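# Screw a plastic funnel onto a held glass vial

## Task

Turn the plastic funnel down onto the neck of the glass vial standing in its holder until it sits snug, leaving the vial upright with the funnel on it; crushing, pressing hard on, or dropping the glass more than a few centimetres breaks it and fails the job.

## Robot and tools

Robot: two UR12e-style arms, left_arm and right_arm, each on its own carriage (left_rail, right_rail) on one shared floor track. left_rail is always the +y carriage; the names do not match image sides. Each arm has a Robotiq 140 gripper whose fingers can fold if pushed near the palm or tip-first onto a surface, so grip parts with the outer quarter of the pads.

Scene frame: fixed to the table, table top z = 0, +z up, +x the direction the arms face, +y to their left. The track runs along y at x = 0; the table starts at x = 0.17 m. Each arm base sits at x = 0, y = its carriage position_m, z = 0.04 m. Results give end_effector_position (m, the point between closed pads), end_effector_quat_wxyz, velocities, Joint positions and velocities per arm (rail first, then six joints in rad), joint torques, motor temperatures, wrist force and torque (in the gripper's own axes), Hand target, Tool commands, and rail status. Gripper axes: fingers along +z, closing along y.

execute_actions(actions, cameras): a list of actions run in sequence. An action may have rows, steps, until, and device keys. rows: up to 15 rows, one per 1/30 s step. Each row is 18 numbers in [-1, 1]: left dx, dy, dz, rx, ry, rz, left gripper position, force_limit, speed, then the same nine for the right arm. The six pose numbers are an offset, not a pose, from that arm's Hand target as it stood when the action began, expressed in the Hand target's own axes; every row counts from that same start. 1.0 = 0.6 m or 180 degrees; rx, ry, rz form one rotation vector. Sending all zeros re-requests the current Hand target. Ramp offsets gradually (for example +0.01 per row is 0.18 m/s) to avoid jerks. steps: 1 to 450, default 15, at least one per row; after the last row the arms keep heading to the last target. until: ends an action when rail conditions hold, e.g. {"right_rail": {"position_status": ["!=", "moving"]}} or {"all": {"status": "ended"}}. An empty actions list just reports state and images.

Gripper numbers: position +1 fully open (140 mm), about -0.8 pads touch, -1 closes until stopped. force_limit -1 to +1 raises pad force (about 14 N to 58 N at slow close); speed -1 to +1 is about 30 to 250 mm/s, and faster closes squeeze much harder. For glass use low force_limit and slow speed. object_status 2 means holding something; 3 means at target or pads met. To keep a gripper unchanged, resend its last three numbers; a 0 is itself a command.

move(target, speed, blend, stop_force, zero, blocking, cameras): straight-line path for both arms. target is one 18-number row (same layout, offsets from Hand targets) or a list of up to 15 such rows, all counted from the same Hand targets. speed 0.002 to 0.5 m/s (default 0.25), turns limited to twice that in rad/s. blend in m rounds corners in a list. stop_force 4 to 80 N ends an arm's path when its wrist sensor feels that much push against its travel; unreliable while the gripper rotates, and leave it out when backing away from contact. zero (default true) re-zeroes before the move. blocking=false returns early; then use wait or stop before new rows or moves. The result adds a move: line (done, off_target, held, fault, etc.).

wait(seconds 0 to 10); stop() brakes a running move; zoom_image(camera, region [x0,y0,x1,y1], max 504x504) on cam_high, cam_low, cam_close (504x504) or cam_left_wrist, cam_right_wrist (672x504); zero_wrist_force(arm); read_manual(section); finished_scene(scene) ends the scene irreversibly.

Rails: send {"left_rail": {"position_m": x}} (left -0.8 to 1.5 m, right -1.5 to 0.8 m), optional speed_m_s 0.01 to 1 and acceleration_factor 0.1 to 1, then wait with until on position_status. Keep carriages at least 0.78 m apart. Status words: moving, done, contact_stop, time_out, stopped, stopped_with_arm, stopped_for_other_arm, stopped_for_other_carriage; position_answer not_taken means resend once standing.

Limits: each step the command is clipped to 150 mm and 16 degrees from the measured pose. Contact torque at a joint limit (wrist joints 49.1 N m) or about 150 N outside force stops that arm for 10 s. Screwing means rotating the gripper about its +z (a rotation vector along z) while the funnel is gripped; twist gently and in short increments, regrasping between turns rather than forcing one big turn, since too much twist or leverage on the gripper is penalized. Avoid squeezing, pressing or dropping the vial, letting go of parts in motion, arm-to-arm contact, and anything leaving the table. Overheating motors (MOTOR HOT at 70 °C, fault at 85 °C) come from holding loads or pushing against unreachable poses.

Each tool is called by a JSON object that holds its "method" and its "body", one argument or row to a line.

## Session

{"method": "execute_actions", "body": {
  "actions": []
}}

{"method": "zoom_image", "body": {
  "camera": "cam_high",
  "region": [80, 150, 400, 340]
}}

Scene clock: 0.00 s.
left_arm: end_effector_position=(+0.3563, +0.4786, +0.5790) position_measured=3 object_status=3 end_effector_quat_wxyz=(+0.000, +0.000, +1.000, +0.000) | right_arm: end_effector_position=(+0.3563, -0.3214, +0.5790) position_measured=3 object_status=3 end_effector_quat_wxyz=(+0.000, +0.000, +1.000, +0.000)
Joint positions: left_arm=[0.4 -0.28 -2.157 1.821 -1.235 -1.571 -0.281] | right_arm=[-0.4 -0.28 -2.157 1.821 -1.235 -1.571 -0.281]
Joint velocities: within noise
Joint torques (N m): no reading
Motor temperatures (°C): left_arm=[32 34 36 36 38 37] | right_arm=[33 30 34 39 35 38]
Wrist force (N): no reading
Wrist torque (N m): no reading
Wrist force, peak (N): no reading
Hand target: left_arm +0.3563, +0.4786, +0.5790; +0.000, +0.000, +1.000, +0.000 | right_arm +0.3563, -0.3214, +0.5790; +0.000, +0.000, +1.000, +0.000
Tool commands: left_gripper/position=+1.0 left_gripper/force_limit=+1.0 left_gripper/speed=+1.0 right_gripper/position=+1.0 right_gripper/force_limit=+1.0 right_gripper/speed=+1.0
left_rail: position_m=0.400 position_status=done
right_rail: position_m=-0.400 position_status=done

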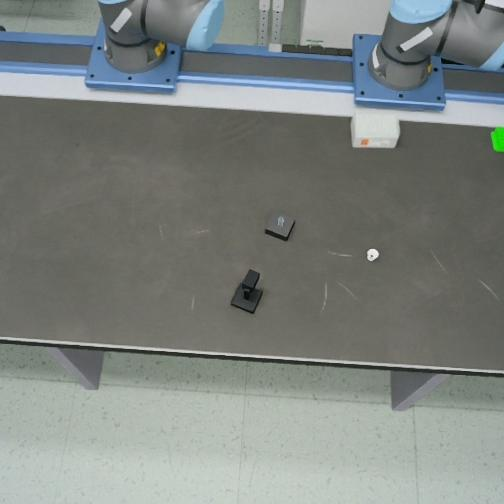

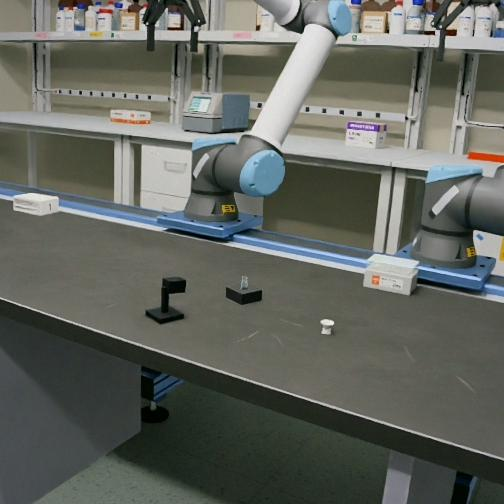

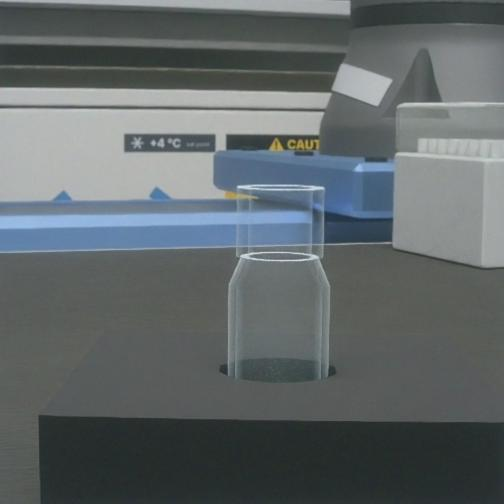

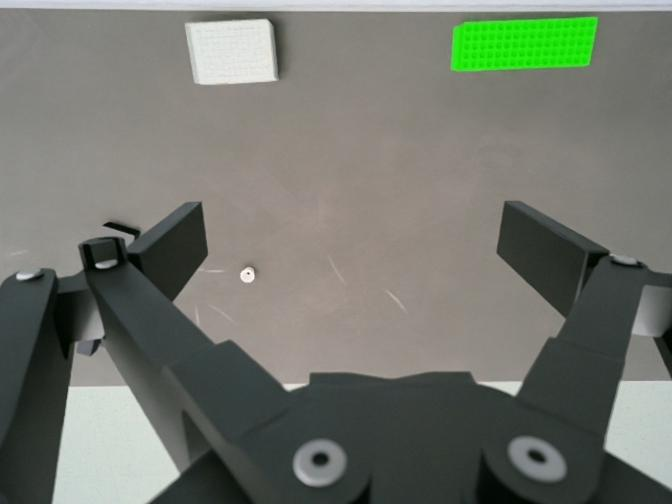

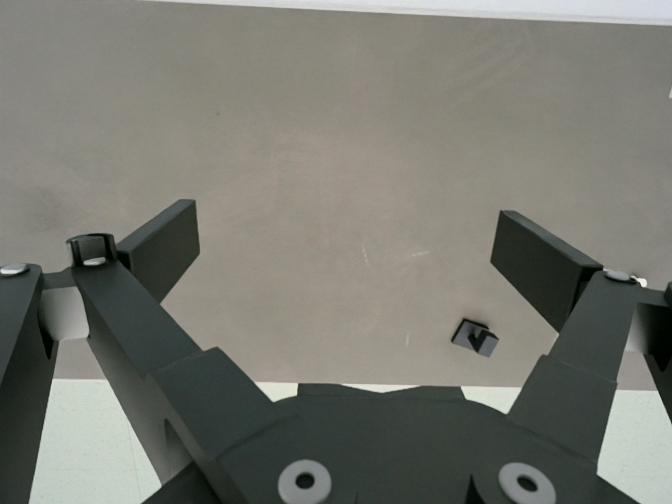

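Scaled by 1.575 from the camera's 504x504 image, which has a finer 720x720 frame.

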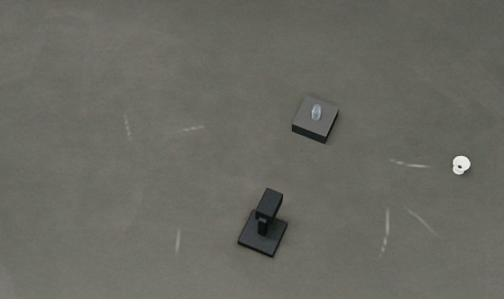

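{"method": "move", "body": {
  "target": [-0.47,-0.314,0.798,0,0,0,0.4,-1,0,0,0,0,0,0,0,1,1,1],
  "speed": 0.45,
  "cameras": ["cam_left_wrist","cam_low","cam_high"]
}}

{"method": "zoom_image", "body": {
  "camera": "cam_left_wrist",
  "region": [200, 100, 480, 300]
}}

Scene clock: 3.67 s.
left_arm: end_effector_position=(+0.6383, +0.2902, +0.1003) position_measured=78 object_status=3 end_effector_quat_wxyz=(+0.000, +0.000, +1.000, +0.000) | right_arm: end_effector_position=(+0.3563, -0.3214, +0.5790) position_measured=3 object_status=3 end_effector_quat_wxyz=(+0.000, +0.000, +1.000, +0.000)
Joint positions: left_arm=[0.4 -0.443 -1.434 2.178 -2.314 -1.571 -0.443] | right_arm=[-0.4 -0.28 -2.157 1.821 -1.235 -1.571 -0.281]
Joint velocities: within noise
Joint torques (N m): left_arm=[9.73 -32.15 -46.89 -7.4 -3.35 1.53] | right_arm=[-3.28 2.14 -43.56 -4.34 0.15 -0.04]
Motor temperatures (°C): left_arm=[32 34 36 36 38 37] | right_arm=[33 30 34 39 35 38]
Wrist force (N): left_arm=[-0.1 1.4 0.1] | right_arm=[0.3 0.1 0.0]
Wrist torque (N m): left_arm=[0.33 0.00 0.02] | right_arm=[0.03 -0.08 0.00]
Wrist force, peak (N): left_arm=[1.7 1.8 -3.4] | right_arm=[-0.3 0.0 -0.9]
Hand target: left_arm +0.6384, +0.2902, +0.1002; +0.000, +0.000, +1.000, +0.000 | right_arm +0.3563, -0.3214, +0.5790; +0.000, +0.000, +1.000, +0.000
Off the commanded pose: left_arm 0.000 m, 0 deg | right_arm 0.000 m, 0 deg.
left_rail: position_m=0.400 position_status=done
right_rail: position_m=-0.400 position_status=done
move: done
Images, in order (width x height): cam_high 504x504, cam_low 504x504, cam_left_wrist 672x504.

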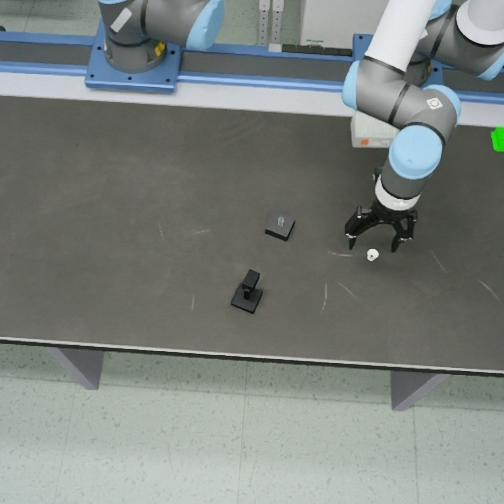

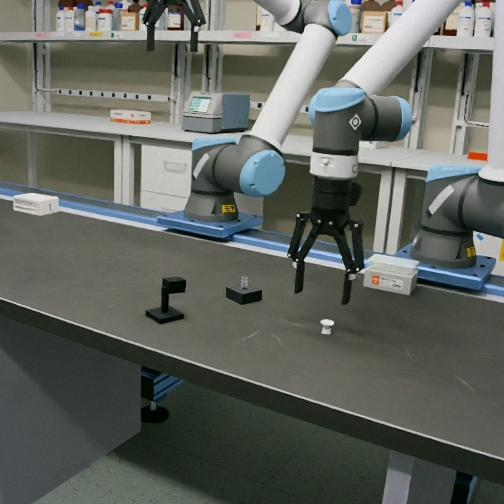

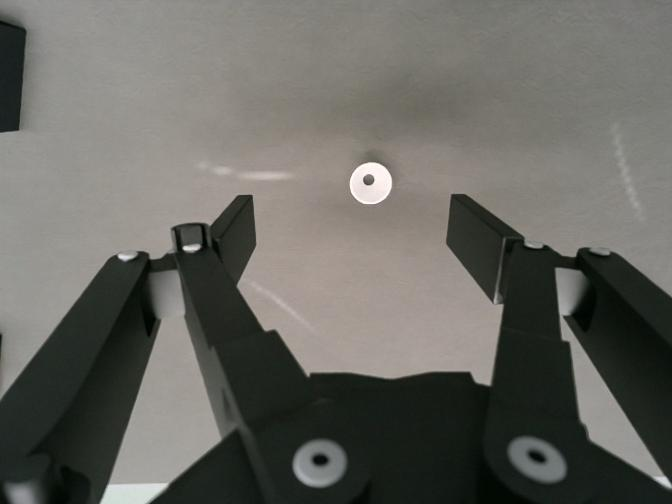

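Scaled by 1.800 from the camera's 672x504 image, which has a finer 960x720 frame.

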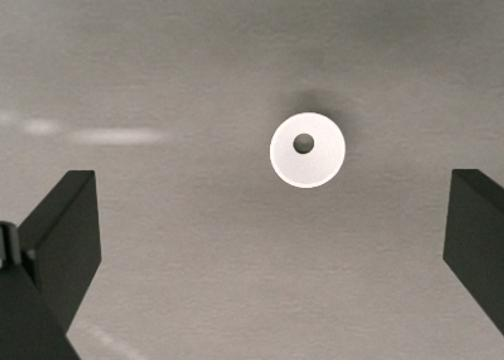

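{"method": "move", "body": {
  "target": [0.0055,0.026,0.1,0,0,0,0.1,-0.1,0,0,0,0,0,0,0,1,1,1],
  "cameras": ["cam_left_wrist"]
}}

Scene clock: 7.83 s.
left_arm: end_effector_position=(+0.6351, +0.3057, +0.0403) position_measured=117 object_status=3 end_effector_quat_wxyz=(+0.000, +0.000, +1.000, +0.000) | right_arm: end_effector_position=(+0.3563, -0.3214, +0.5790) position_measured=3 object_status=3 end_effector_quat_wxyz=(+0.000, +0.000, +1.000, +0.000)
Joint positions: left_arm=[0.4 -0.422 -1.355 2.229 -2.445 -1.571 -0.422] | right_arm=[-0.4 -0.28 -2.157 1.821 -1.235 -1.571 -0.28]
Joint velocities: within noise
Joint torques (N m): left_arm=[11.11 -35.84 -21.3 -7.29 1.07 1.41] | right_arm=[-4.26 3.4 -41.55 -3.54 0.34 -0.25]
Motor temperatures (°C): left_arm=[32 34 36 36 38 37] | right_arm=[33 30 34 39 35 38]
Wrist force (N): left_arm=[-0.2 1.1 -0.4] | right_arm=[-0.1 0.0 -0.4]
Wrist torque (N m): left_arm=[0.26 0.00 0.01] | right_arm=[0.00 0.03 0.00]
Wrist force, peak (N): left_arm=[-0.4 0.8 -2.4] | right_arm=[0.6 0.4 -0.9]
Hand target: left_arm +0.6351, +0.3058, +0.0402; +0.000, +0.000, +1.000, +0.000 | right_arm +0.3563, -0.3214, +0.5790; +0.000, +0.000, +1.000, +0.000
Off the commanded pose: left_arm 0.000 m, 0 deg | right_arm 0.000 m, 0 deg.
left_rail: position_m=0.400 position_status=done
right_rail: position_m=-0.400 position_status=done
move: done
Images, in order (width x height): cam_left_wrist 672x504.

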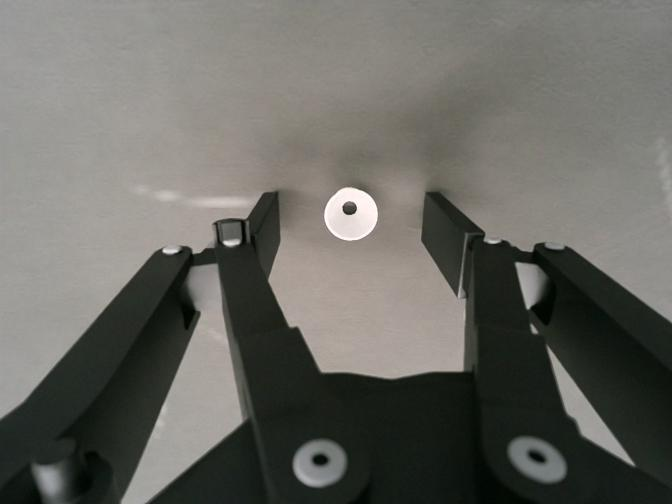

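{"method": "move", "body": {
  "target": [
    [0.0092,0,0.003,0,0,0,0.1,-0.1,-1,0,0,0,0,0,0,1,1,1],
    [0.0092,0,0.003,0,0,0,-1,-0.1,-0.8,0,0,0,0,0,0,1,1,1]
  ],
  "cameras": ["cam_left_wrist","cam_high"]
}}

{"method": "move", "body": {
  "target": [
    [0,0,-0.2,0,0,0,-1,-0.1,-0.8,0,0,0,0,0,0,1,1,1],
    [0.0915,-0.41,-0.16,0,0,0,-1,-0.1,-0.8,0,0,0,0,0,0,1,1,1]
  ],
  "blend": 0.04,
  "cameras": ["cam_left_wrist","cam_close","cam_high"]
}}

Scene clock: 11.00 s.
left_arm: end_effector_position=(+0.6296, +0.3058, +0.0384) position_measured=194 object_status=2 end_effector_quat_wxyz=(+0.000, +0.000, +1.000, +0.000) | right_arm: end_effector_position=(+0.3563, -0.3214, +0.5790) position_measured=3 object_status=3 end_effector_quat_wxyz=(+0.000, +0.000, +1.000, +0.000)
Joint positions: left_arm=[0.4 -0.426 -1.359 2.24 -2.452 -1.571 -0.426] | right_arm=[-0.4 -0.28 -2.157 1.821 -1.235 -1.571 -0.281]
Joint velocities: within noise
Joint torques (N m): left_arm=[-6.25 -70.25 -24.6 -6.46 -0.09 -2.81] | right_arm=[-3.33 4.72 -39.56 -3.1 0.42 -0.27]
Motor temperatures (°C): left_arm=[32 34 36 36 38 37] | right_arm=[33 30 34 39 35 38]
Wrist force (N): left_arm=[-0.4 1.4 -3.7] | right_arm=[0.3 0.2 -0.2]
Wrist torque (N m): left_arm=[0.31 0.10 0.01] | right_arm=[0.05 -0.06 0.00]
Wrist force, peak (N): left_arm=[-0.1 1.3 -4.2] | right_arm=[0.0 -0.3 -0.9]
Hand target: left_arm +0.6296, +0.3058, +0.0384; +0.000, +0.000, +1.000, +0.000 | right_arm +0.3563, -0.3214, +0.5790; +0.000, +0.000, +1.000, +0.000
Off the commanded pose: left_arm 0.000 m, 0 deg | right_arm 0.000 m, 0 deg.
left_rail: position_m=0.400 position_status=done
right_rail: position_m=-0.400 position_status=done
move: done
Images, in order (width x height): cam_high 504x504, cam_left_wrist 672x504.

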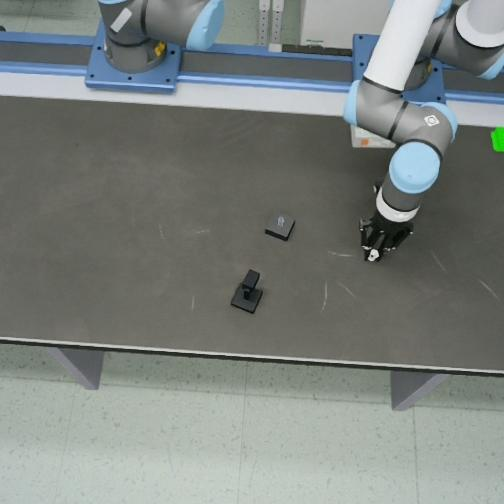

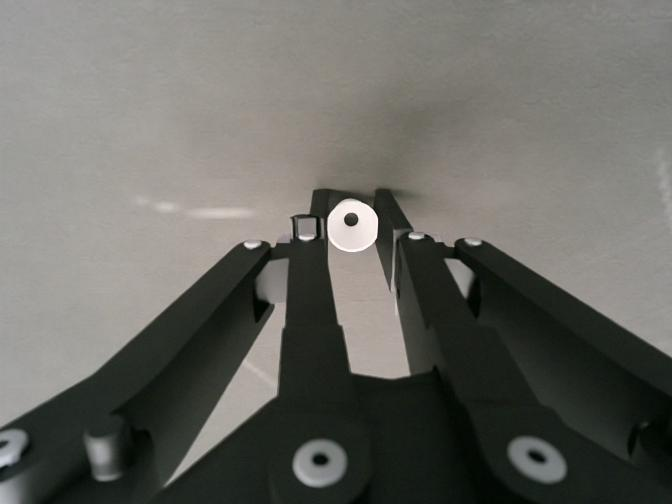

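Scene clock: 13.03 s.
left_arm: end_effector_position=(+0.5747, +0.0598, +0.1344) position_measured=194 object_status=2 end_effector_quat_wxyz=(+0.000, +0.000, +1.000, +0.000) | right_arm: end_effector_position=(+0.3563, -0.3214, +0.5790) position_measured=3 object_status=3 end_effector_quat_wxyz=(+0.000, +0.000, +1.000, +0.000)
Joint positions: left_arm=[0.4 -0.798 -1.447 2.114 -2.238 -1.571 -0.798] | right_arm=[-0.4 -0.28 -2.157 1.821 -1.235 -1.571 -0.28]
Joint velocities: within noise
Joint torques (N m): left_arm=[-7.49 -30.79 -49.07 -6.95 2.99 -2.74] | right_arm=[-4.41 6.83 -39.3 -2.64 0.4 0.03]
Motor temperatures (°C): left_arm=[32 34 36 36 38 37] | right_arm=[33 30 34 39 35 38]
Wrist force (N): left_arm=[0.0 0.8 -0.3] | right_arm=[0.0 0.0 -0.2]
Wrist torque (N m): left_arm=[0.20 -0.01 0.03] | right_arm=[0.00 -0.01 0.01]
Wrist force, peak (N): left_arm=[-0.1 1.2 -3.8] | right_arm=[0.4 0.5 -0.8]
Hand target: left_arm +0.5747, +0.0598, +0.1344; +0.000, +0.000, +1.000, +0.000 | right_arm +0.3563, -0.3214, +0.5790; +0.000, +0.000, +1.000, +0.000
Off the commanded pose: left_arm 0.000 m, 0 deg | right_arm 0.000 m, 0 deg.
left_rail: position_m=0.400 position_status=done
right_rail: position_m=-0.400 position_status=done
move: done
Images, in order (width x height): cam_high 504x504, cam_close 504x504, cam_left_wrist 672x504.

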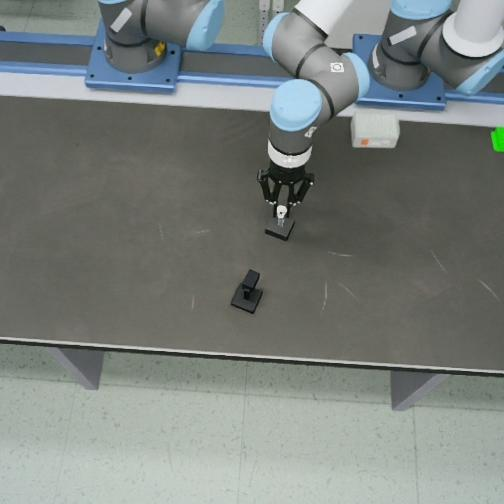

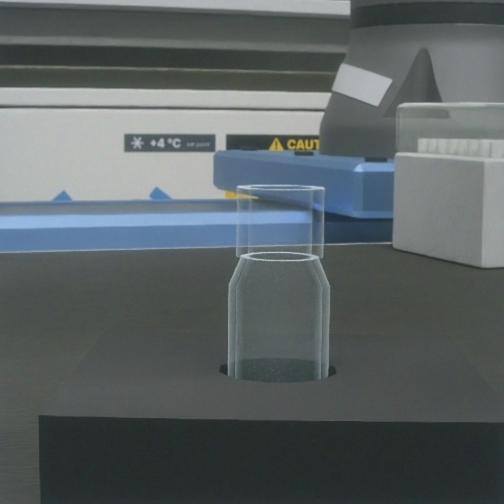

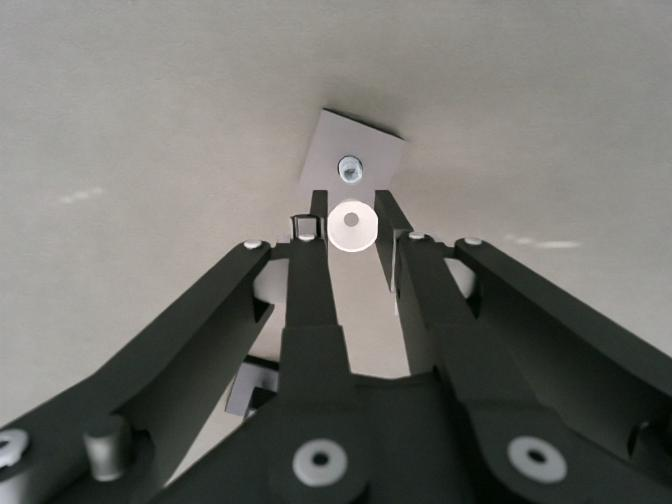

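{"method": "move", "body": {
  "target": [0.0265,0.0035,0.0490,0,0,0,-1,-0.1,-0.8,0,0,0,0,0,0,1,1,1],
  "cameras": ["cam_left_wrist","cam_close","cam_low"]
}}

{"method": "zoom_image", "body": {
  "camera": "cam_left_wrist",
  "region": [290, 170, 410, 260]
}}

Scene clock: 15.20 s.
left_arm: end_effector_position=(+0.5588, +0.0619, +0.1051) position_measured=194 object_status=2 end_effector_quat_wxyz=(+0.000, +0.000, +1.000, +0.000) | right_arm: end_effector_position=(+0.3563, -0.3214, +0.5790) position_measured=3 object_status=3 end_effector_quat_wxyz=(+0.000, +0.000, +1.000, +0.000)
Joint positions: left_arm=[0.4 -0.814 -1.433 2.164 -2.303 -1.571 -0.814] | right_arm=[-0.4 -0.28 -2.157 1.821 -1.235 -1.571 -0.28]
Joint velocities: within noise
Joint torques (N m): left_arm=[-8.76 -30.85 -24.88 -7.96 -0.89 -2.64] | right_arm=[-3.9 6.71 -39.26 -2.46 0.18 -0.15]
Motor temperatures (°C): left_arm=[32 34 36 36 38 37] | right_arm=[33 30 34 39 35 38]
Wrist force (N): left_arm=[0.0 0.7 -0.2] | right_arm=[0.4 0.3 -0.5]
Wrist torque (N m): left_arm=[0.16 -0.01 0.02] | right_arm=[0.08 -0.08 0.00]
Wrist force, peak (N): left_arm=[-0.4 1.1 -1.2] | right_arm=[0.5 0.3 -1.0]
Hand target: left_arm +0.5588, +0.0619, +0.1050; +0.000, +0.000, +1.000, +0.000 | right_arm +0.3563, -0.3214, +0.5790; +0.000, +0.000, +1.000, +0.000
Off the commanded pose: left_arm 0.000 m, 0 deg | right_arm 0.000 m, 0 deg.
left_rail: position_m=0.400 position_status=done
right_rail: position_m=-0.400 position_status=done
move: done
Images, in order (width x height): cam_low 504x504, cam_close 504x504, cam_left_wrist 672x504.

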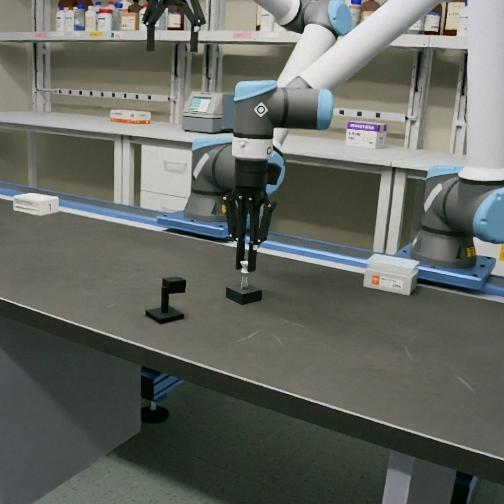

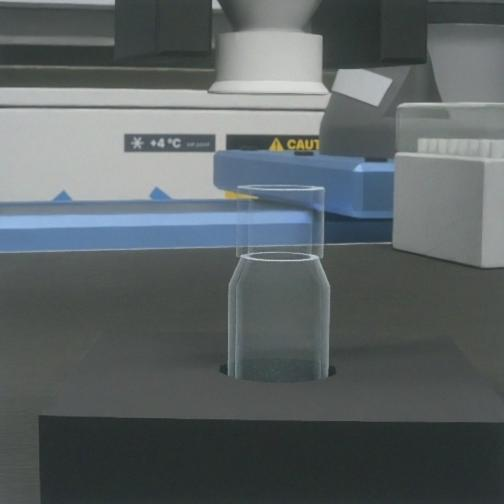

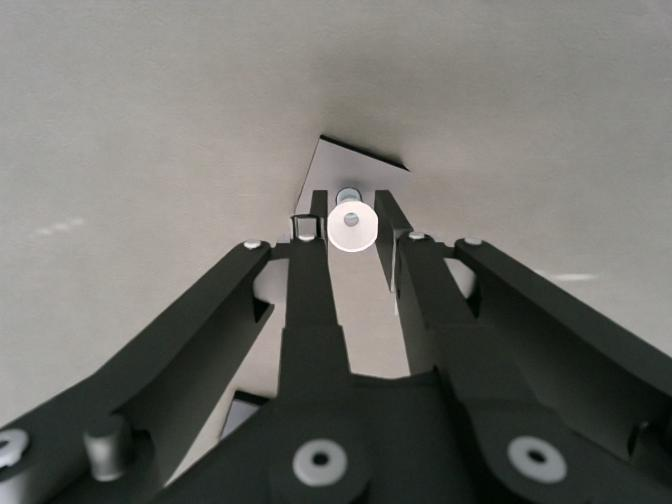

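Scaled by 4.200 from the camera's 672x504 image, which has a finer 960x720 frame.

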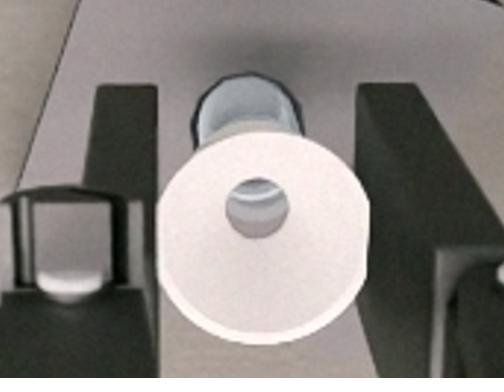

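{"method": "zoom_image", "body": {
  "camera": "cam_left_wrist",
  "region": [332, 180, 372, 230]
}}

{"method": "zoom_image", "body": {
  "camera": "cam_low",
  "region": [215, 250, 275, 310]
}}

Scaled by 10.080 from the camera's 672x504 image, which has a finer 960x720 frame.

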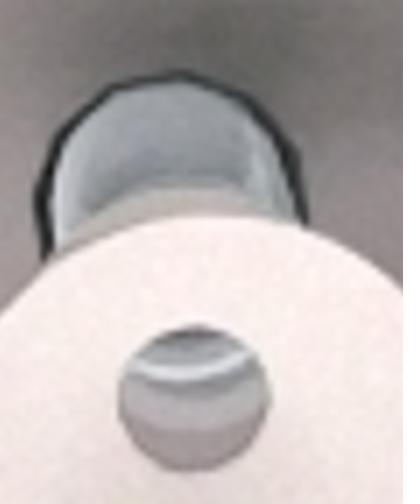

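Scaled by 8.400 from the camera's 504x504 image, which has a finer 720x720 frame.

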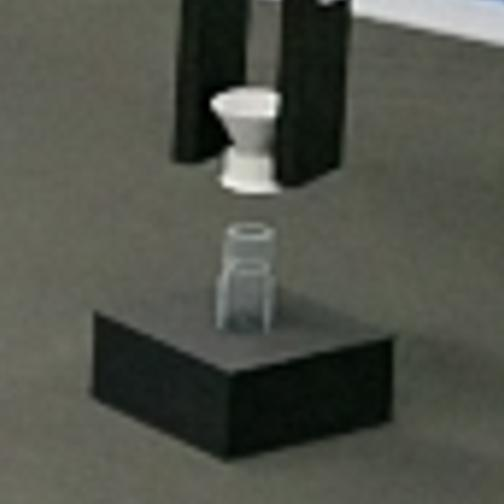

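{"method": "move", "body": {
  "target": [-0.001,0.0018,0.017,0,0,0,-1,-0.1,-0.8,0,0,0,0,0,0,1,1,1],
  "cameras": ["cam_left_wrist","cam_close","cam_low"]
}}

{"method": "zoom_image", "body": {
  "camera": "cam_left_wrist",
  "region": [332, 180, 372, 230]
}}

{"method": "zoom_image", "body": {
  "camera": "cam_low",
  "region": [215, 250, 275, 310]
}}

Scene clock: 18.53 s.
left_arm: end_effector_position=(+0.5594, +0.0629, +0.0949) position_measured=194 object_status=2 end_effector_quat_wxyz=(+0.000, +0.000, +1.000, +0.000) | right_arm: end_effector_position=(+0.3563, -0.3214, +0.5790) position_measured=3 object_status=3 end_effector_quat_wxyz=(+0.000, +0.000, +1.000, +0.000)
Joint positions: left_arm=[0.4 -0.812 -1.419 2.172 -2.324 -1.571 -0.812] | right_arm=[-0.4 -0.28 -2.157 1.821 -1.235 -1.571 -0.281]
Joint velocities: within noise
Joint torques (N m): left_arm=[8.87 -32.16 -24.11 -7.64 -0.94 1.62] | right_arm=[-3.09 6.63 -39.51 -1.87 0.47 -0.01]
Motor temperatures (°C): left_arm=[32 34 36 36 38 37] | right_arm=[33 29 34 39 35 38]
Wrist force (N): left_arm=[-0.3 0.7 0.3] | right_arm=[0.4 0.0 -0.3]
Wrist torque (N m): left_arm=[0.17 0.06 0.03] | right_arm=[0.01 -0.08 0.00]
Wrist force, peak (N): left_arm=[-0.4 1.3 -0.2] | right_arm=[0.7 0.2 -0.9]
Hand target: left_arm +0.5594, +0.0629, +0.0948; +0.000, +0.000, +1.000, +0.000 | right_arm +0.3563, -0.3214, +0.5790; +0.000, +0.000, +1.000, +0.000
Off the commanded pose: left_arm 0.000 m, 0 deg | right_arm 0.000 m, 0 deg.
left_rail: position_m=0.400 position_status=done
right_rail: position_m=-0.400 position_status=done
move: done
Images, in order (width x height): cam_low 504x504, cam_close 504x504, cam_left_wrist 672x504.

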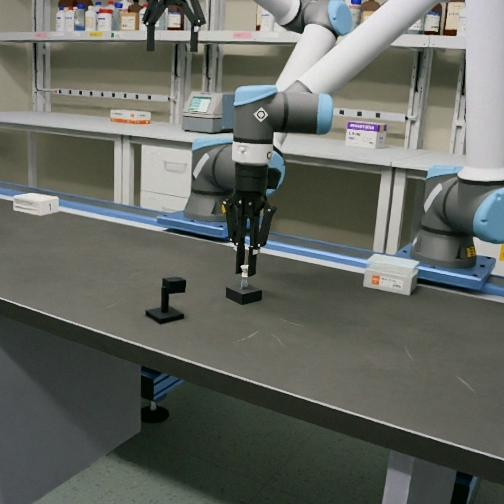

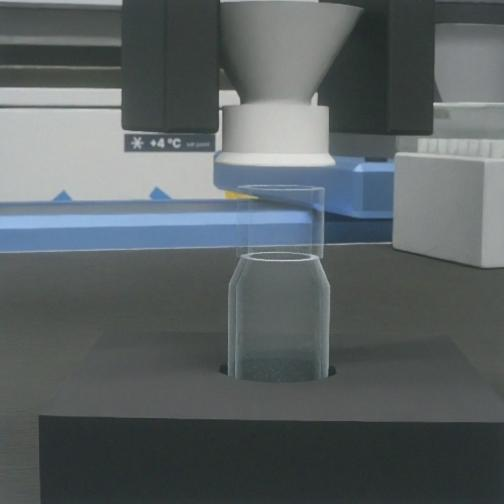

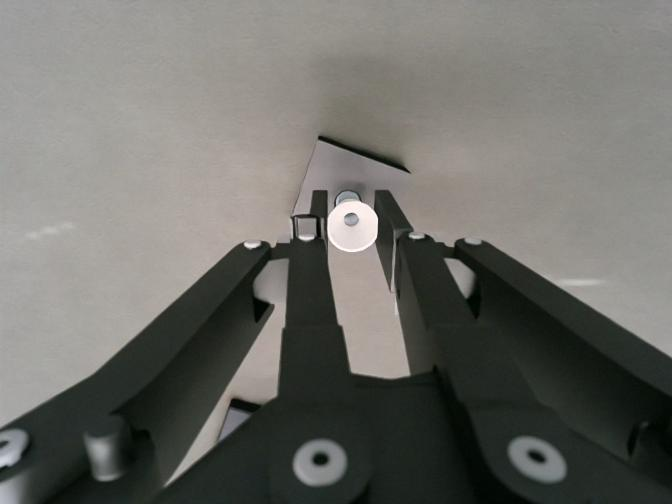

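Scaled by 10.080 from the camera's 672x504 image, which has a finer 960x720 frame.

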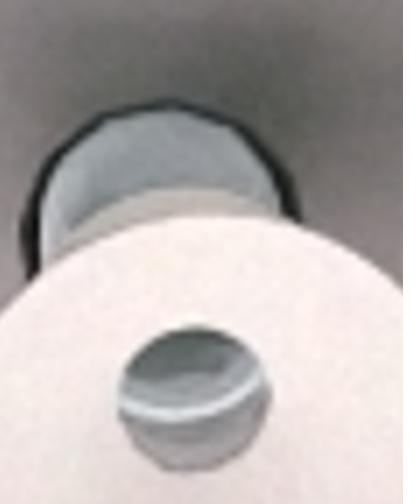

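Scaled by 8.400 from the camera's 504x504 image, which has a finer 720x720 frame.

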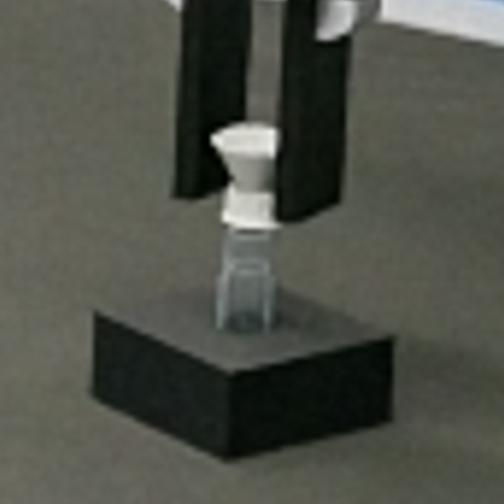

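{"method": "move", "body": {
  "target": [-0.0015,0.0003,0.022,0,0,0,-1,-0.1,-0.8,0,0,0,0,0,0,1,1,1],
  "speed": 0.015,
  "stop_force": 5,
  "cameras": ["cam_close","cam_left_wrist"]
}}

{"method": "zoom_image", "body": {
  "camera": "cam_left_wrist",
  "region": [332, 180, 372, 230]
}}

Scene clock: 21.33 s.
left_arm: end_effector_position=(+0.5600, +0.0630, +0.0864) position_measured=194 object_status=2 end_effector_quat_wxyz=(+0.000, +0.000, +1.000, +0.000) | right_arm: end_effector_position=(+0.3563, -0.3214, +0.5790) position_measured=3 object_status=3 end_effector_quat_wxyz=(+0.000, +0.000, +1.000, +0.000)
Joint positions: left_arm=[0.4 -0.811 -1.407 2.178 -2.342 -1.571 -0.811] | right_arm=[-0.4 -0.28 -2.157 1.821 -1.235 -1.571 -0.281]
Joint velocities: within noise
Joint torques (N m): left_arm=[-6.83 -73.21 -43.99 -3.33 -0.33 -2.77] | right_arm=[-4.84 7.65 -39.14 -1.96 0.21 -0.19]
Motor temperatures (°C): left_arm=[32 34 35 36 38 37] | right_arm=[33 29 34 39 35 38]
Wrist force (N): left_arm=[-0.2 1.0 -1.9] | right_arm=[0.2 0.2 -0.1]
Wrist torque (N m): left_arm=[0.26 0.02 0.03] | right_arm=[0.06 -0.04 -0.01]
Wrist force, peak (N): left_arm=[0.2 0.7 -7.0] | right_arm=[0.7 -0.2 -0.7]
Hand target: left_arm +0.5600, +0.0630, +0.0864; +0.000, +0.000, +1.000, +0.000 (not the last commanded pose) | right_arm +0.3563, -0.3214, +0.5790; +0.000, +0.000, +1.000, +0.000
Off the commanded pose: left_arm 0.005 m, 0 deg | right_arm 0.000 m, 0 deg.
left_rail: position_m=0.400 position_status=done
right_rail: position_m=-0.400 position_status=done
move: contact (left_arm)
Images, in order (width x height): cam_close 504x504, cam_left_wrist 672x504.

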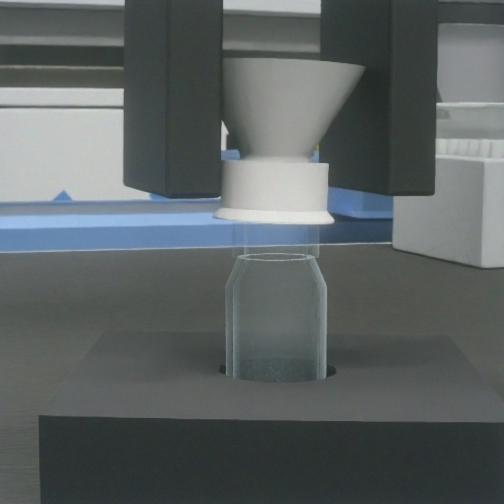

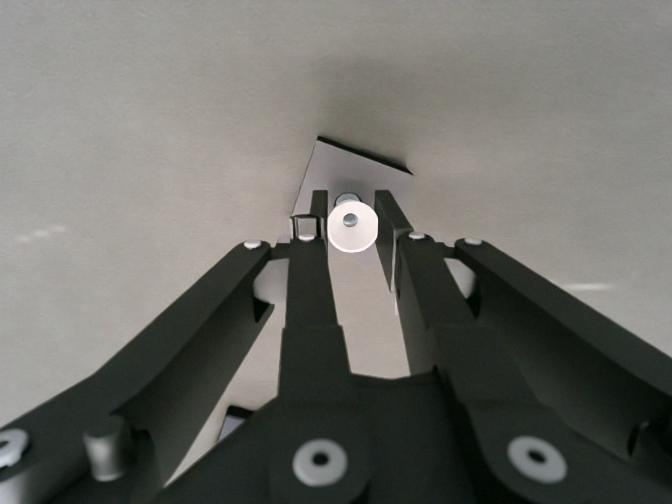

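Scaled by 10.080 from the camera's 672x504 image, which has a finer 960x720 frame.

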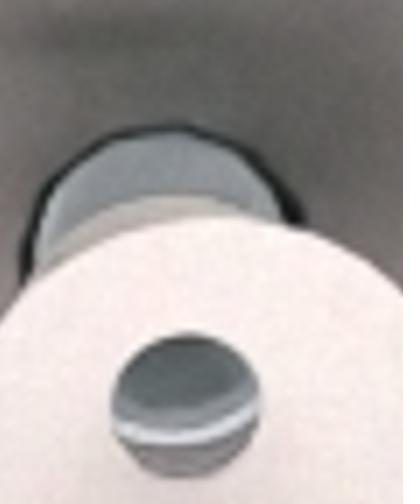

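{"method": "move", "body": {
  "target": [
    [-0.001,0.0005,0.0040,0,0,0.6,-1,-0.1,-0.8,0,0,0,0,0,0,1,1,1],
    [-0.001,0.0005,0.0065,0,0,-0.7,-1,-0.1,-0.8,0,0,0,0,0,0,1,1,1],
    [-0.001,0.0005,0.009,0,0,0.15,-1,-0.1,-0.8,0,0,0,0,0,0,1,1,1]
  ],
  "speed": 0.5,
  "blend": 0.01,
  "cameras": ["cam_close"]
}}

Scene clock: 31.43 s.
left_arm: end_effector_position=(+0.5606, +0.0633, +0.0810) position_measured=194 object_status=2 end_effector_quat_wxyz=(+0.000, +0.233, +0.972, +0.000) | right_arm: end_effector_position=(+0.3563, -0.3214, +0.5790) position_measured=3 object_status=3 end_effector_quat_wxyz=(+0.000, +0.000, +1.000, +0.000)
Joint positions: left_arm=[0.4 -0.81 -1.399 2.181 -2.353 -1.571 5.944] | right_arm=[-0.4 -0.28 -2.157 1.821 -1.235 -1.571 -0.281]
Joint velocities: within noise
Joint torques (N m): left_arm=[9.8 -30.01 -43.25 -1.99 -3 1.87] | right_arm=[-3.87 6.69 -40.24 -2.24 0.31 -0.06]
Motor temperatures (°C): left_arm=[32 34 35 36 38 37] | right_arm=[33 29 34 39 35 38]
Wrist force (N): left_arm=[0.8 1.2 -6.6] | right_arm=[-0.1 0.2 -0.3]
Wrist torque (N m): left_arm=[0.25 -0.19 0.00] | right_arm=[0.04 0.04 0.00]
Wrist force, peak (N): left_arm=[-0.3 -0.1 -10.6] | right_arm=[0.6 -0.7 -0.6]
Hand target: left_arm +0.5606, +0.0633, +0.0810; +0.000, +0.233, +0.972, +0.000 | right_arm +0.3563, -0.3214, +0.5790; +0.000, +0.000, +1.000, +0.000
Off the commanded pose: left_arm 0.000 m, 0 deg | right_arm 0.000 m, 0 deg.
left_rail: position_m=0.400 position_status=done
right_rail: position_m=-0.400 position_status=done
move: done; blend cut to 0 m at target 1
Images, in order (width x height): cam_close 504x504.

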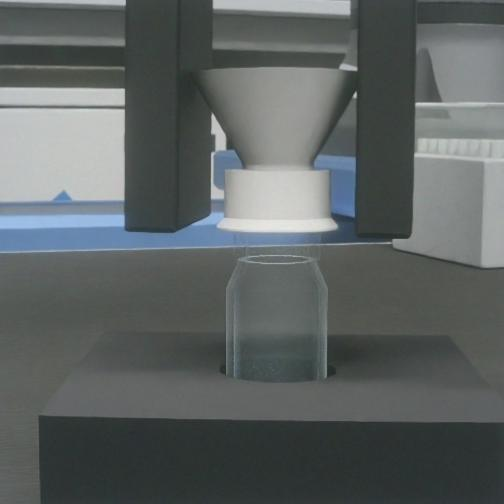

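{"method": "move", "body": {
  "target": [
    [0,0,0,0,0,0,0.1,-0.1,-0.3,0,0,0,0,0,0,1,1,1],
    [0,0,-0.0117,0,0,0,0.1,-0.1,-0.3,0,0,0,0,0,0,1,1,1]
  ],
  "speed": 0.1,
  "cameras": []
}}

{"method": "execute_actions", "body": {
  "actions": [
    {"rows":[[0,0,0,0,0,-0.5,0.1,-0.1,-0.3,0,0,0,0,0,0,1,1,1]],"steps":32},
    {"rows":[[0,0,0,0,0,-0.5,0.1,-0.1,-0.3,0,0,0,0,0,0,1,1,1]],"steps":32},
    {"rows":[[0,0,0,0,0,-0.5,0.1,-0.1,-0.3,0,0,0,0,0,0,1,1,1]],"steps":32},
    {"rows":[[0,0,0,0,0,-0.5,0.1,-0.1,-0.3,0,0,0,0,0,0,1,1,1]],"steps":32},
    {"rows":[[0,0,0,0,0,-0.5,0.1,-0.1,-0.3,0,0,0,0,0,0,1,1,1]],"steps":32},
    {"rows":[[0,0,0,0,0,-0.5,0.1,-0.1,-0.3,0,0,0,0,0,0,1,1,1]],"steps":32},
    {"rows":[[0,0,0,0,0,-0.5,0.1,-0.1,-0.3,0,0,0,0,0,0,1,1,1]],"steps":32}
  ],
  "cameras": ["cam_left_wrist","cam_close"]
}}

Scene clock: 34.87 s.
left_arm: end_effector_position=(+0.5606, +0.0633, +0.0879) position_measured=117 object_status=3 end_effector_quat_wxyz=(+0.000, +0.233, +0.972, +0.000) | right_arm: end_effector_position=(+0.3563, -0.3214, +0.5790) position_measured=3 object_status=3 end_effector_quat_wxyz=(+0.000, +0.000, +1.000, +0.000)
Joint positions: left_arm=[0.4 -0.81 -1.408 2.176 -2.338 -1.571 5.944] | right_arm=[-0.4 -0.28 -2.157 1.821 -1.235 -1.571 -0.281]
Joint velocities: within noise
Joint torques (N m): left_arm=[8.54 -74.03 -45.78 -2.85 -3.34 1.62] | right_arm=[-3.01 7.05 -40.25 -1.95 0.26 -0.32]
Motor temperatures (°C): left_arm=[32 34 35 36 38 37] | right_arm=[33 29 34 39 35 38]
Wrist force (N): left_arm=[-0.4 1.1 -0.5] | right_arm=[0.5 0.1 -0.2]
Wrist torque (N m): left_arm=[0.23 0.10 0.01] | right_arm=[0.04 -0.10 0.00]
Wrist force, peak (N): left_arm=[0.1 0.9 -7.1] | right_arm=[0.3 -0.2 -1.0]
Hand target: left_arm +0.5606, +0.0633, +0.0880; +0.000, +0.233, +0.972, +0.000 | right_arm +0.3563, -0.3214, +0.5790; +0.000, +0.000, +1.000, +0.000
Off the commanded pose: left_arm 0.000 m, 0 deg | right_arm 0.000 m, 0 deg.
left_rail: position_m=0.400 position_status=done
right_rail: position_m=-0.400 position_status=done
move: done
No camera images: "cameras" was empty.

Scene clock: 42.90 s.
left_arm: end_effector_position=(+0.5607, +0.0634, +0.0880) position_measured=117 object_status=3 end_effector_quat_wxyz=(+0.003, +0.857, +0.515, -0.005) | right_arm: end_effector_position=(+0.3563, -0.3214, +0.5790) position_measured=3 object_status=3 end_effector_quat_wxyz=(+0.000, +0.000, +1.000, +0.000)
Joint positions: left_arm=[0.4 -0.805 -1.408 2.177 -2.343 -1.581 -5.027] | right_arm=[-0.4 -0.28 -2.157 1.821 -1.235 -1.571 -0.28]
Joint velocities: within noise
Joint torques (N m): left_arm=[-8.48 -74.36 -45.24 -2.97 2.96 -2.47] | right_arm=[-5.3 7.14 -40.85 -2.13 0.59 -0.11]
Motor temperatures (°C): left_arm=[32 34 35 36 38 37] | right_arm=[33 29 34 39 35 38]
Wrist force (N): left_arm=[-0.1 1.0 -0.2] | right_arm=[0.1 0.2 0.0]
Wrist torque (N m): left_arm=[0.24 0.00 0.02] | right_arm=[0.06 -0.03 0.00]
Wrist force, peak (N): left_arm=[0.2 3.5 0.0] | right_arm=[0.1 0.0 -1.0]
Hand target: left_arm +0.5606, +0.0633, +0.0880; +0.000, +0.853, +0.522, +0.000 | right_arm +0.3563, -0.3214, +0.5790; +0.000, +0.000, +1.000, +0.000
Off the commanded pose: left_arm 0.000 m, 1 deg | right_arm 0.000 m, 0 deg.
left_rail: position_m=0.400 position_status=done
right_rail: position_m=-0.400 position_status=done
Images, in order (width x height): cam_close 504x504, cam_left_wrist 672x504.

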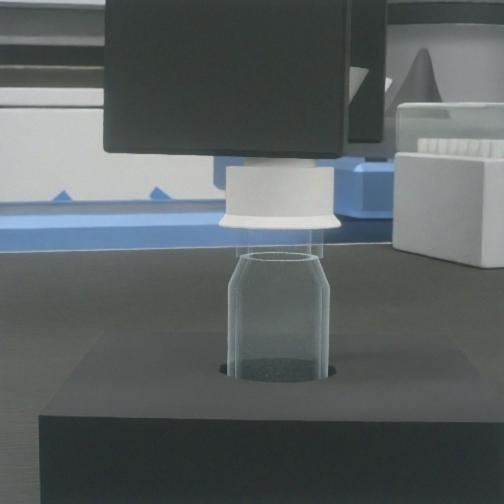

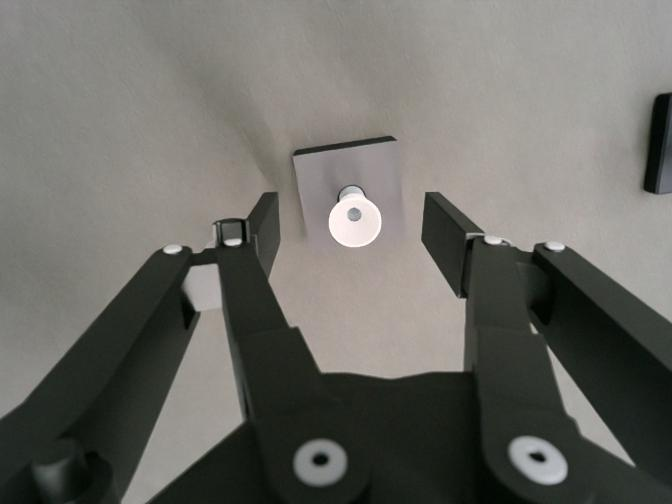

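{"method": "move", "body": {
  "target": [
    [0.005,0.0025,0,0,0,0,0.1,-0.1,-0.8,0,0,0,0,0,0,1,1,1],
    [0.005,0.0025,0,0,0,0,-1,0,-0.8,0,0,0,0,0,0,1,1,1]
  ],
  "cameras": []
}}

{"method": "move", "body": {
  "target": [
    [0,0,0.0018,0,0,0.65,-1,0,-0.8,0,0,0,0,0,0,1,1,1],
    [0,0,0.0038,0,0,-0.65,-1,0,-0.8,0,0,0,0,0,0,1,1,1],
    [0,0,0.0065,0,0,0.1,-1,0,-0.8,0,0,0,0,0,0,1,1,1],
    [0,0,0.0078,0,0,0.85,-1,0,-0.8,0,0,0,0,0,0,1,1,1]
  ],
  "speed": 0.5,
  "blend": 0.01,
  "cameras": ["cam_close","cam_left_wrist"]
}}

Scene clock: 46.40 s.
left_arm: end_effector_position=(+0.5633, +0.0653, +0.0880) position_measured=197 object_status=0 end_effector_quat_wxyz=(+0.000, +0.853, +0.522, +0.000) | right_arm: end_effector_position=(+0.3563, -0.3214, +0.5790) position_measured=3 object_status=3 end_effector_quat_wxyz=(+0.000, +0.000, +1.000, +0.000)
Joint positions: left_arm=[0.4 -0.805 -1.407 2.173 -2.338 -1.571 -5.046] | right_arm=[-0.4 -0.28 -2.157 1.821 -1.235 -1.571 -0.281]
Joint velocities: within noise
Joint torques (N m): left_arm=[-7.11 -33.65 -43 -3.74 2.81 -2.64] | right_arm=[-4.88 5.97 -40.9 -2.2 0.37 -0.18]
Motor temperatures (°C): left_arm=[32 34 35 36 38 37] | right_arm=[33 29 34 39 35 38]
Wrist force (N): left_arm=[0.1 1.0 -1.7] | right_arm=[0.2 0.2 -0.1]
Wrist torque (N m): left_arm=[0.24 -0.04 0.01] | right_arm=[0.04 -0.03 0.00]
Wrist force, peak (N): left_arm=[-0.4 1.1 -1.9] | right_arm=[0.7 0.2 -0.7]
Hand target: left_arm +0.5633, +0.0653, +0.0880; +0.000, +0.853, +0.522, +0.000 | right_arm +0.3563, -0.3214, +0.5790; +0.000, +0.000, +1.000, +0.000
Off the commanded pose: left_arm 0.000 m, 0 deg | right_arm 0.000 m, 0 deg.
left_rail: position_m=0.400 position_status=done
right_rail: position_m=-0.400 position_status=done
move: done
No camera images: "cameras" was empty.

Scene clock: 56.80 s.
left_arm: end_effector_position=(+0.5633, +0.0653, +0.0833) position_measured=197 object_status=2 end_effector_quat_wxyz=(+0.000, +0.707, -0.707, +0.000) | right_arm: end_effector_position=(+0.3563, -0.3214, +0.5790) position_measured=3 object_status=3 end_effector_quat_wxyz=(+0.000, +0.000, +1.000, +0.000)
Joint positions: left_arm=[0.4 -0.805 -1.4 2.177 -2.348 -1.571 3.907] | right_arm=[-0.4 -0.28 -2.157 1.821 -1.235 -1.571 -0.28]
Joint velocities: within noise
Joint torques (N m): left_arm=[11.24 -27.02 -38.65 -1.18 -3.57 1.65] | right_arm=[-4.67 6.25 -41.66 -2.15 0.25 -0.12]
Motor temperatures (°C): left_arm=[32 34 35 36 38 37] | right_arm=[33 29 34 39 35 38]
Wrist force (N): left_arm=[0.7 0.7 -12.1] | right_arm=[0.0 -0.2 -0.8]
Wrist torque (N m): left_arm=[0.26 0.08 0.01] | right_arm=[-0.02 0.01 0.00]
Wrist force, peak (N): left_arm=[-0.5 2.9 -14.5] | right_arm=[0.8 0.8 -0.1]
Hand target: left_arm +0.5633, +0.0653, +0.0833; +0.000, +0.707, -0.707, +0.000 | right_arm +0.3563, -0.3214, +0.5790; +0.000, +0.000, +1.000, +0.000
Off the commanded pose: left_arm 0.000 m, 0 deg | right_arm 0.000 m, 0 deg.
left_rail: position_m=0.400 position_status=done
right_rail: position_m=-0.400 position_status=done
move: done; blend cut to 0 m at target 1
Images, in order (width x height): cam_close 504x504, cam_left_wrist 672x504.

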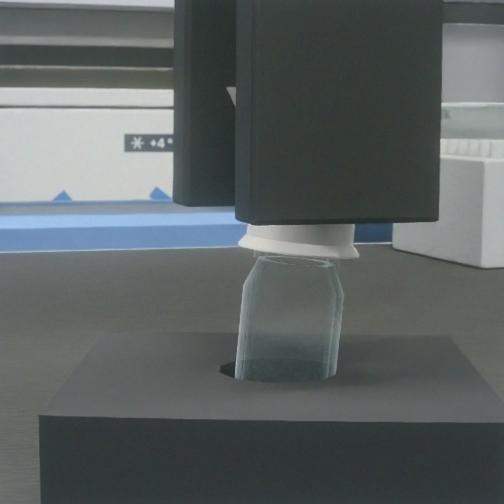

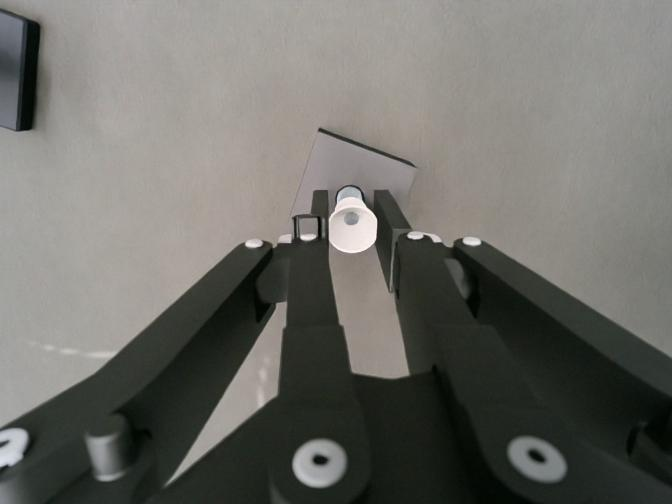

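{"method": "move", "body": {
  "target": [
    [0.004,0.0023,0,0,0,0.1,-1,0,-0.8,0,0,0,0,0,0,1,1,1],
    [0.003,0.001,0.0012,0,0,0.7,-1,0,-0.8,0,0,0,0,0,0,1,1,1]
  ],
  "speed": 0.5,
  "blend": 0.01,
  "cameras": ["cam_close","cam_left_wrist"]
}}

Scene clock: 61.53 s.
left_arm: end_effector_position=(+0.5627, +0.0635, +0.0826) position_measured=197 object_status=2 end_effector_quat_wxyz=(+0.000, +0.309, +0.951, +0.000) | right_arm: end_effector_position=(+0.3563, -0.3214, +0.5790) position_measured=3 object_status=3 end_effector_quat_wxyz=(+0.000, +0.000, +1.000, +0.000)
Joint positions: left_arm=[0.4 -0.808 -1.399 2.177 -2.349 -1.571 6.104] | right_arm=[-0.4 -0.28 -2.157 1.821 -1.235 -1.571 -0.28]
Joint velocities: within noise
Joint torques (N m): left_arm=[10.03 -24.17 -37.08 -0.75 -3.72 2.2] | right_arm=[-4.61 6.96 -42.18 -2.16 0.44 0.04]
Motor temperatures (°C): left_arm=[32 34 35 36 38 37] | right_arm=[33 29 34 39 35 38]
Wrist force (N): left_arm=[-0.4 1.7 -16.9] | right_arm=[0.0 -0.1 -0.3]
Wrist torque (N m): left_arm=[0.23 -0.03 -0.10] | right_arm=[-0.01 0.00 0.00]
Wrist force, peak (N): left_arm=[-0.1 1.1 -18.1] | right_arm=[0.7 0.1 -0.6]
Hand target: left_arm +0.5627, +0.0635, +0.0826; +0.000, +0.309, +0.951, +0.000 | right_arm +0.3563, -0.3214, +0.5790; +0.000, +0.000, +1.000, +0.000
Off the commanded pose: left_arm 0.000 m, 0 deg | right_arm 0.000 m, 0 deg.
left_rail: position_m=0.400 position_status=done
right_rail: position_m=-0.400 position_status=done
move: done; blend cut to 0 m at target 1
Images, in order (width x height): cam_close 504x504, cam_left_wrist 672x504.

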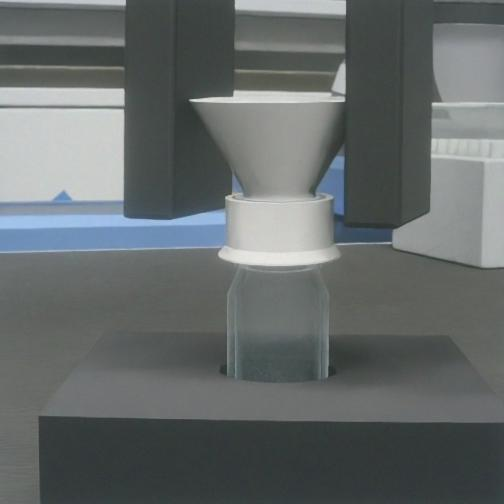

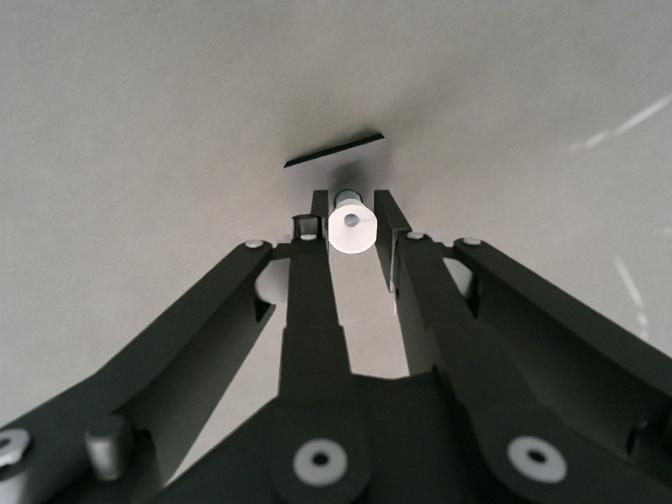

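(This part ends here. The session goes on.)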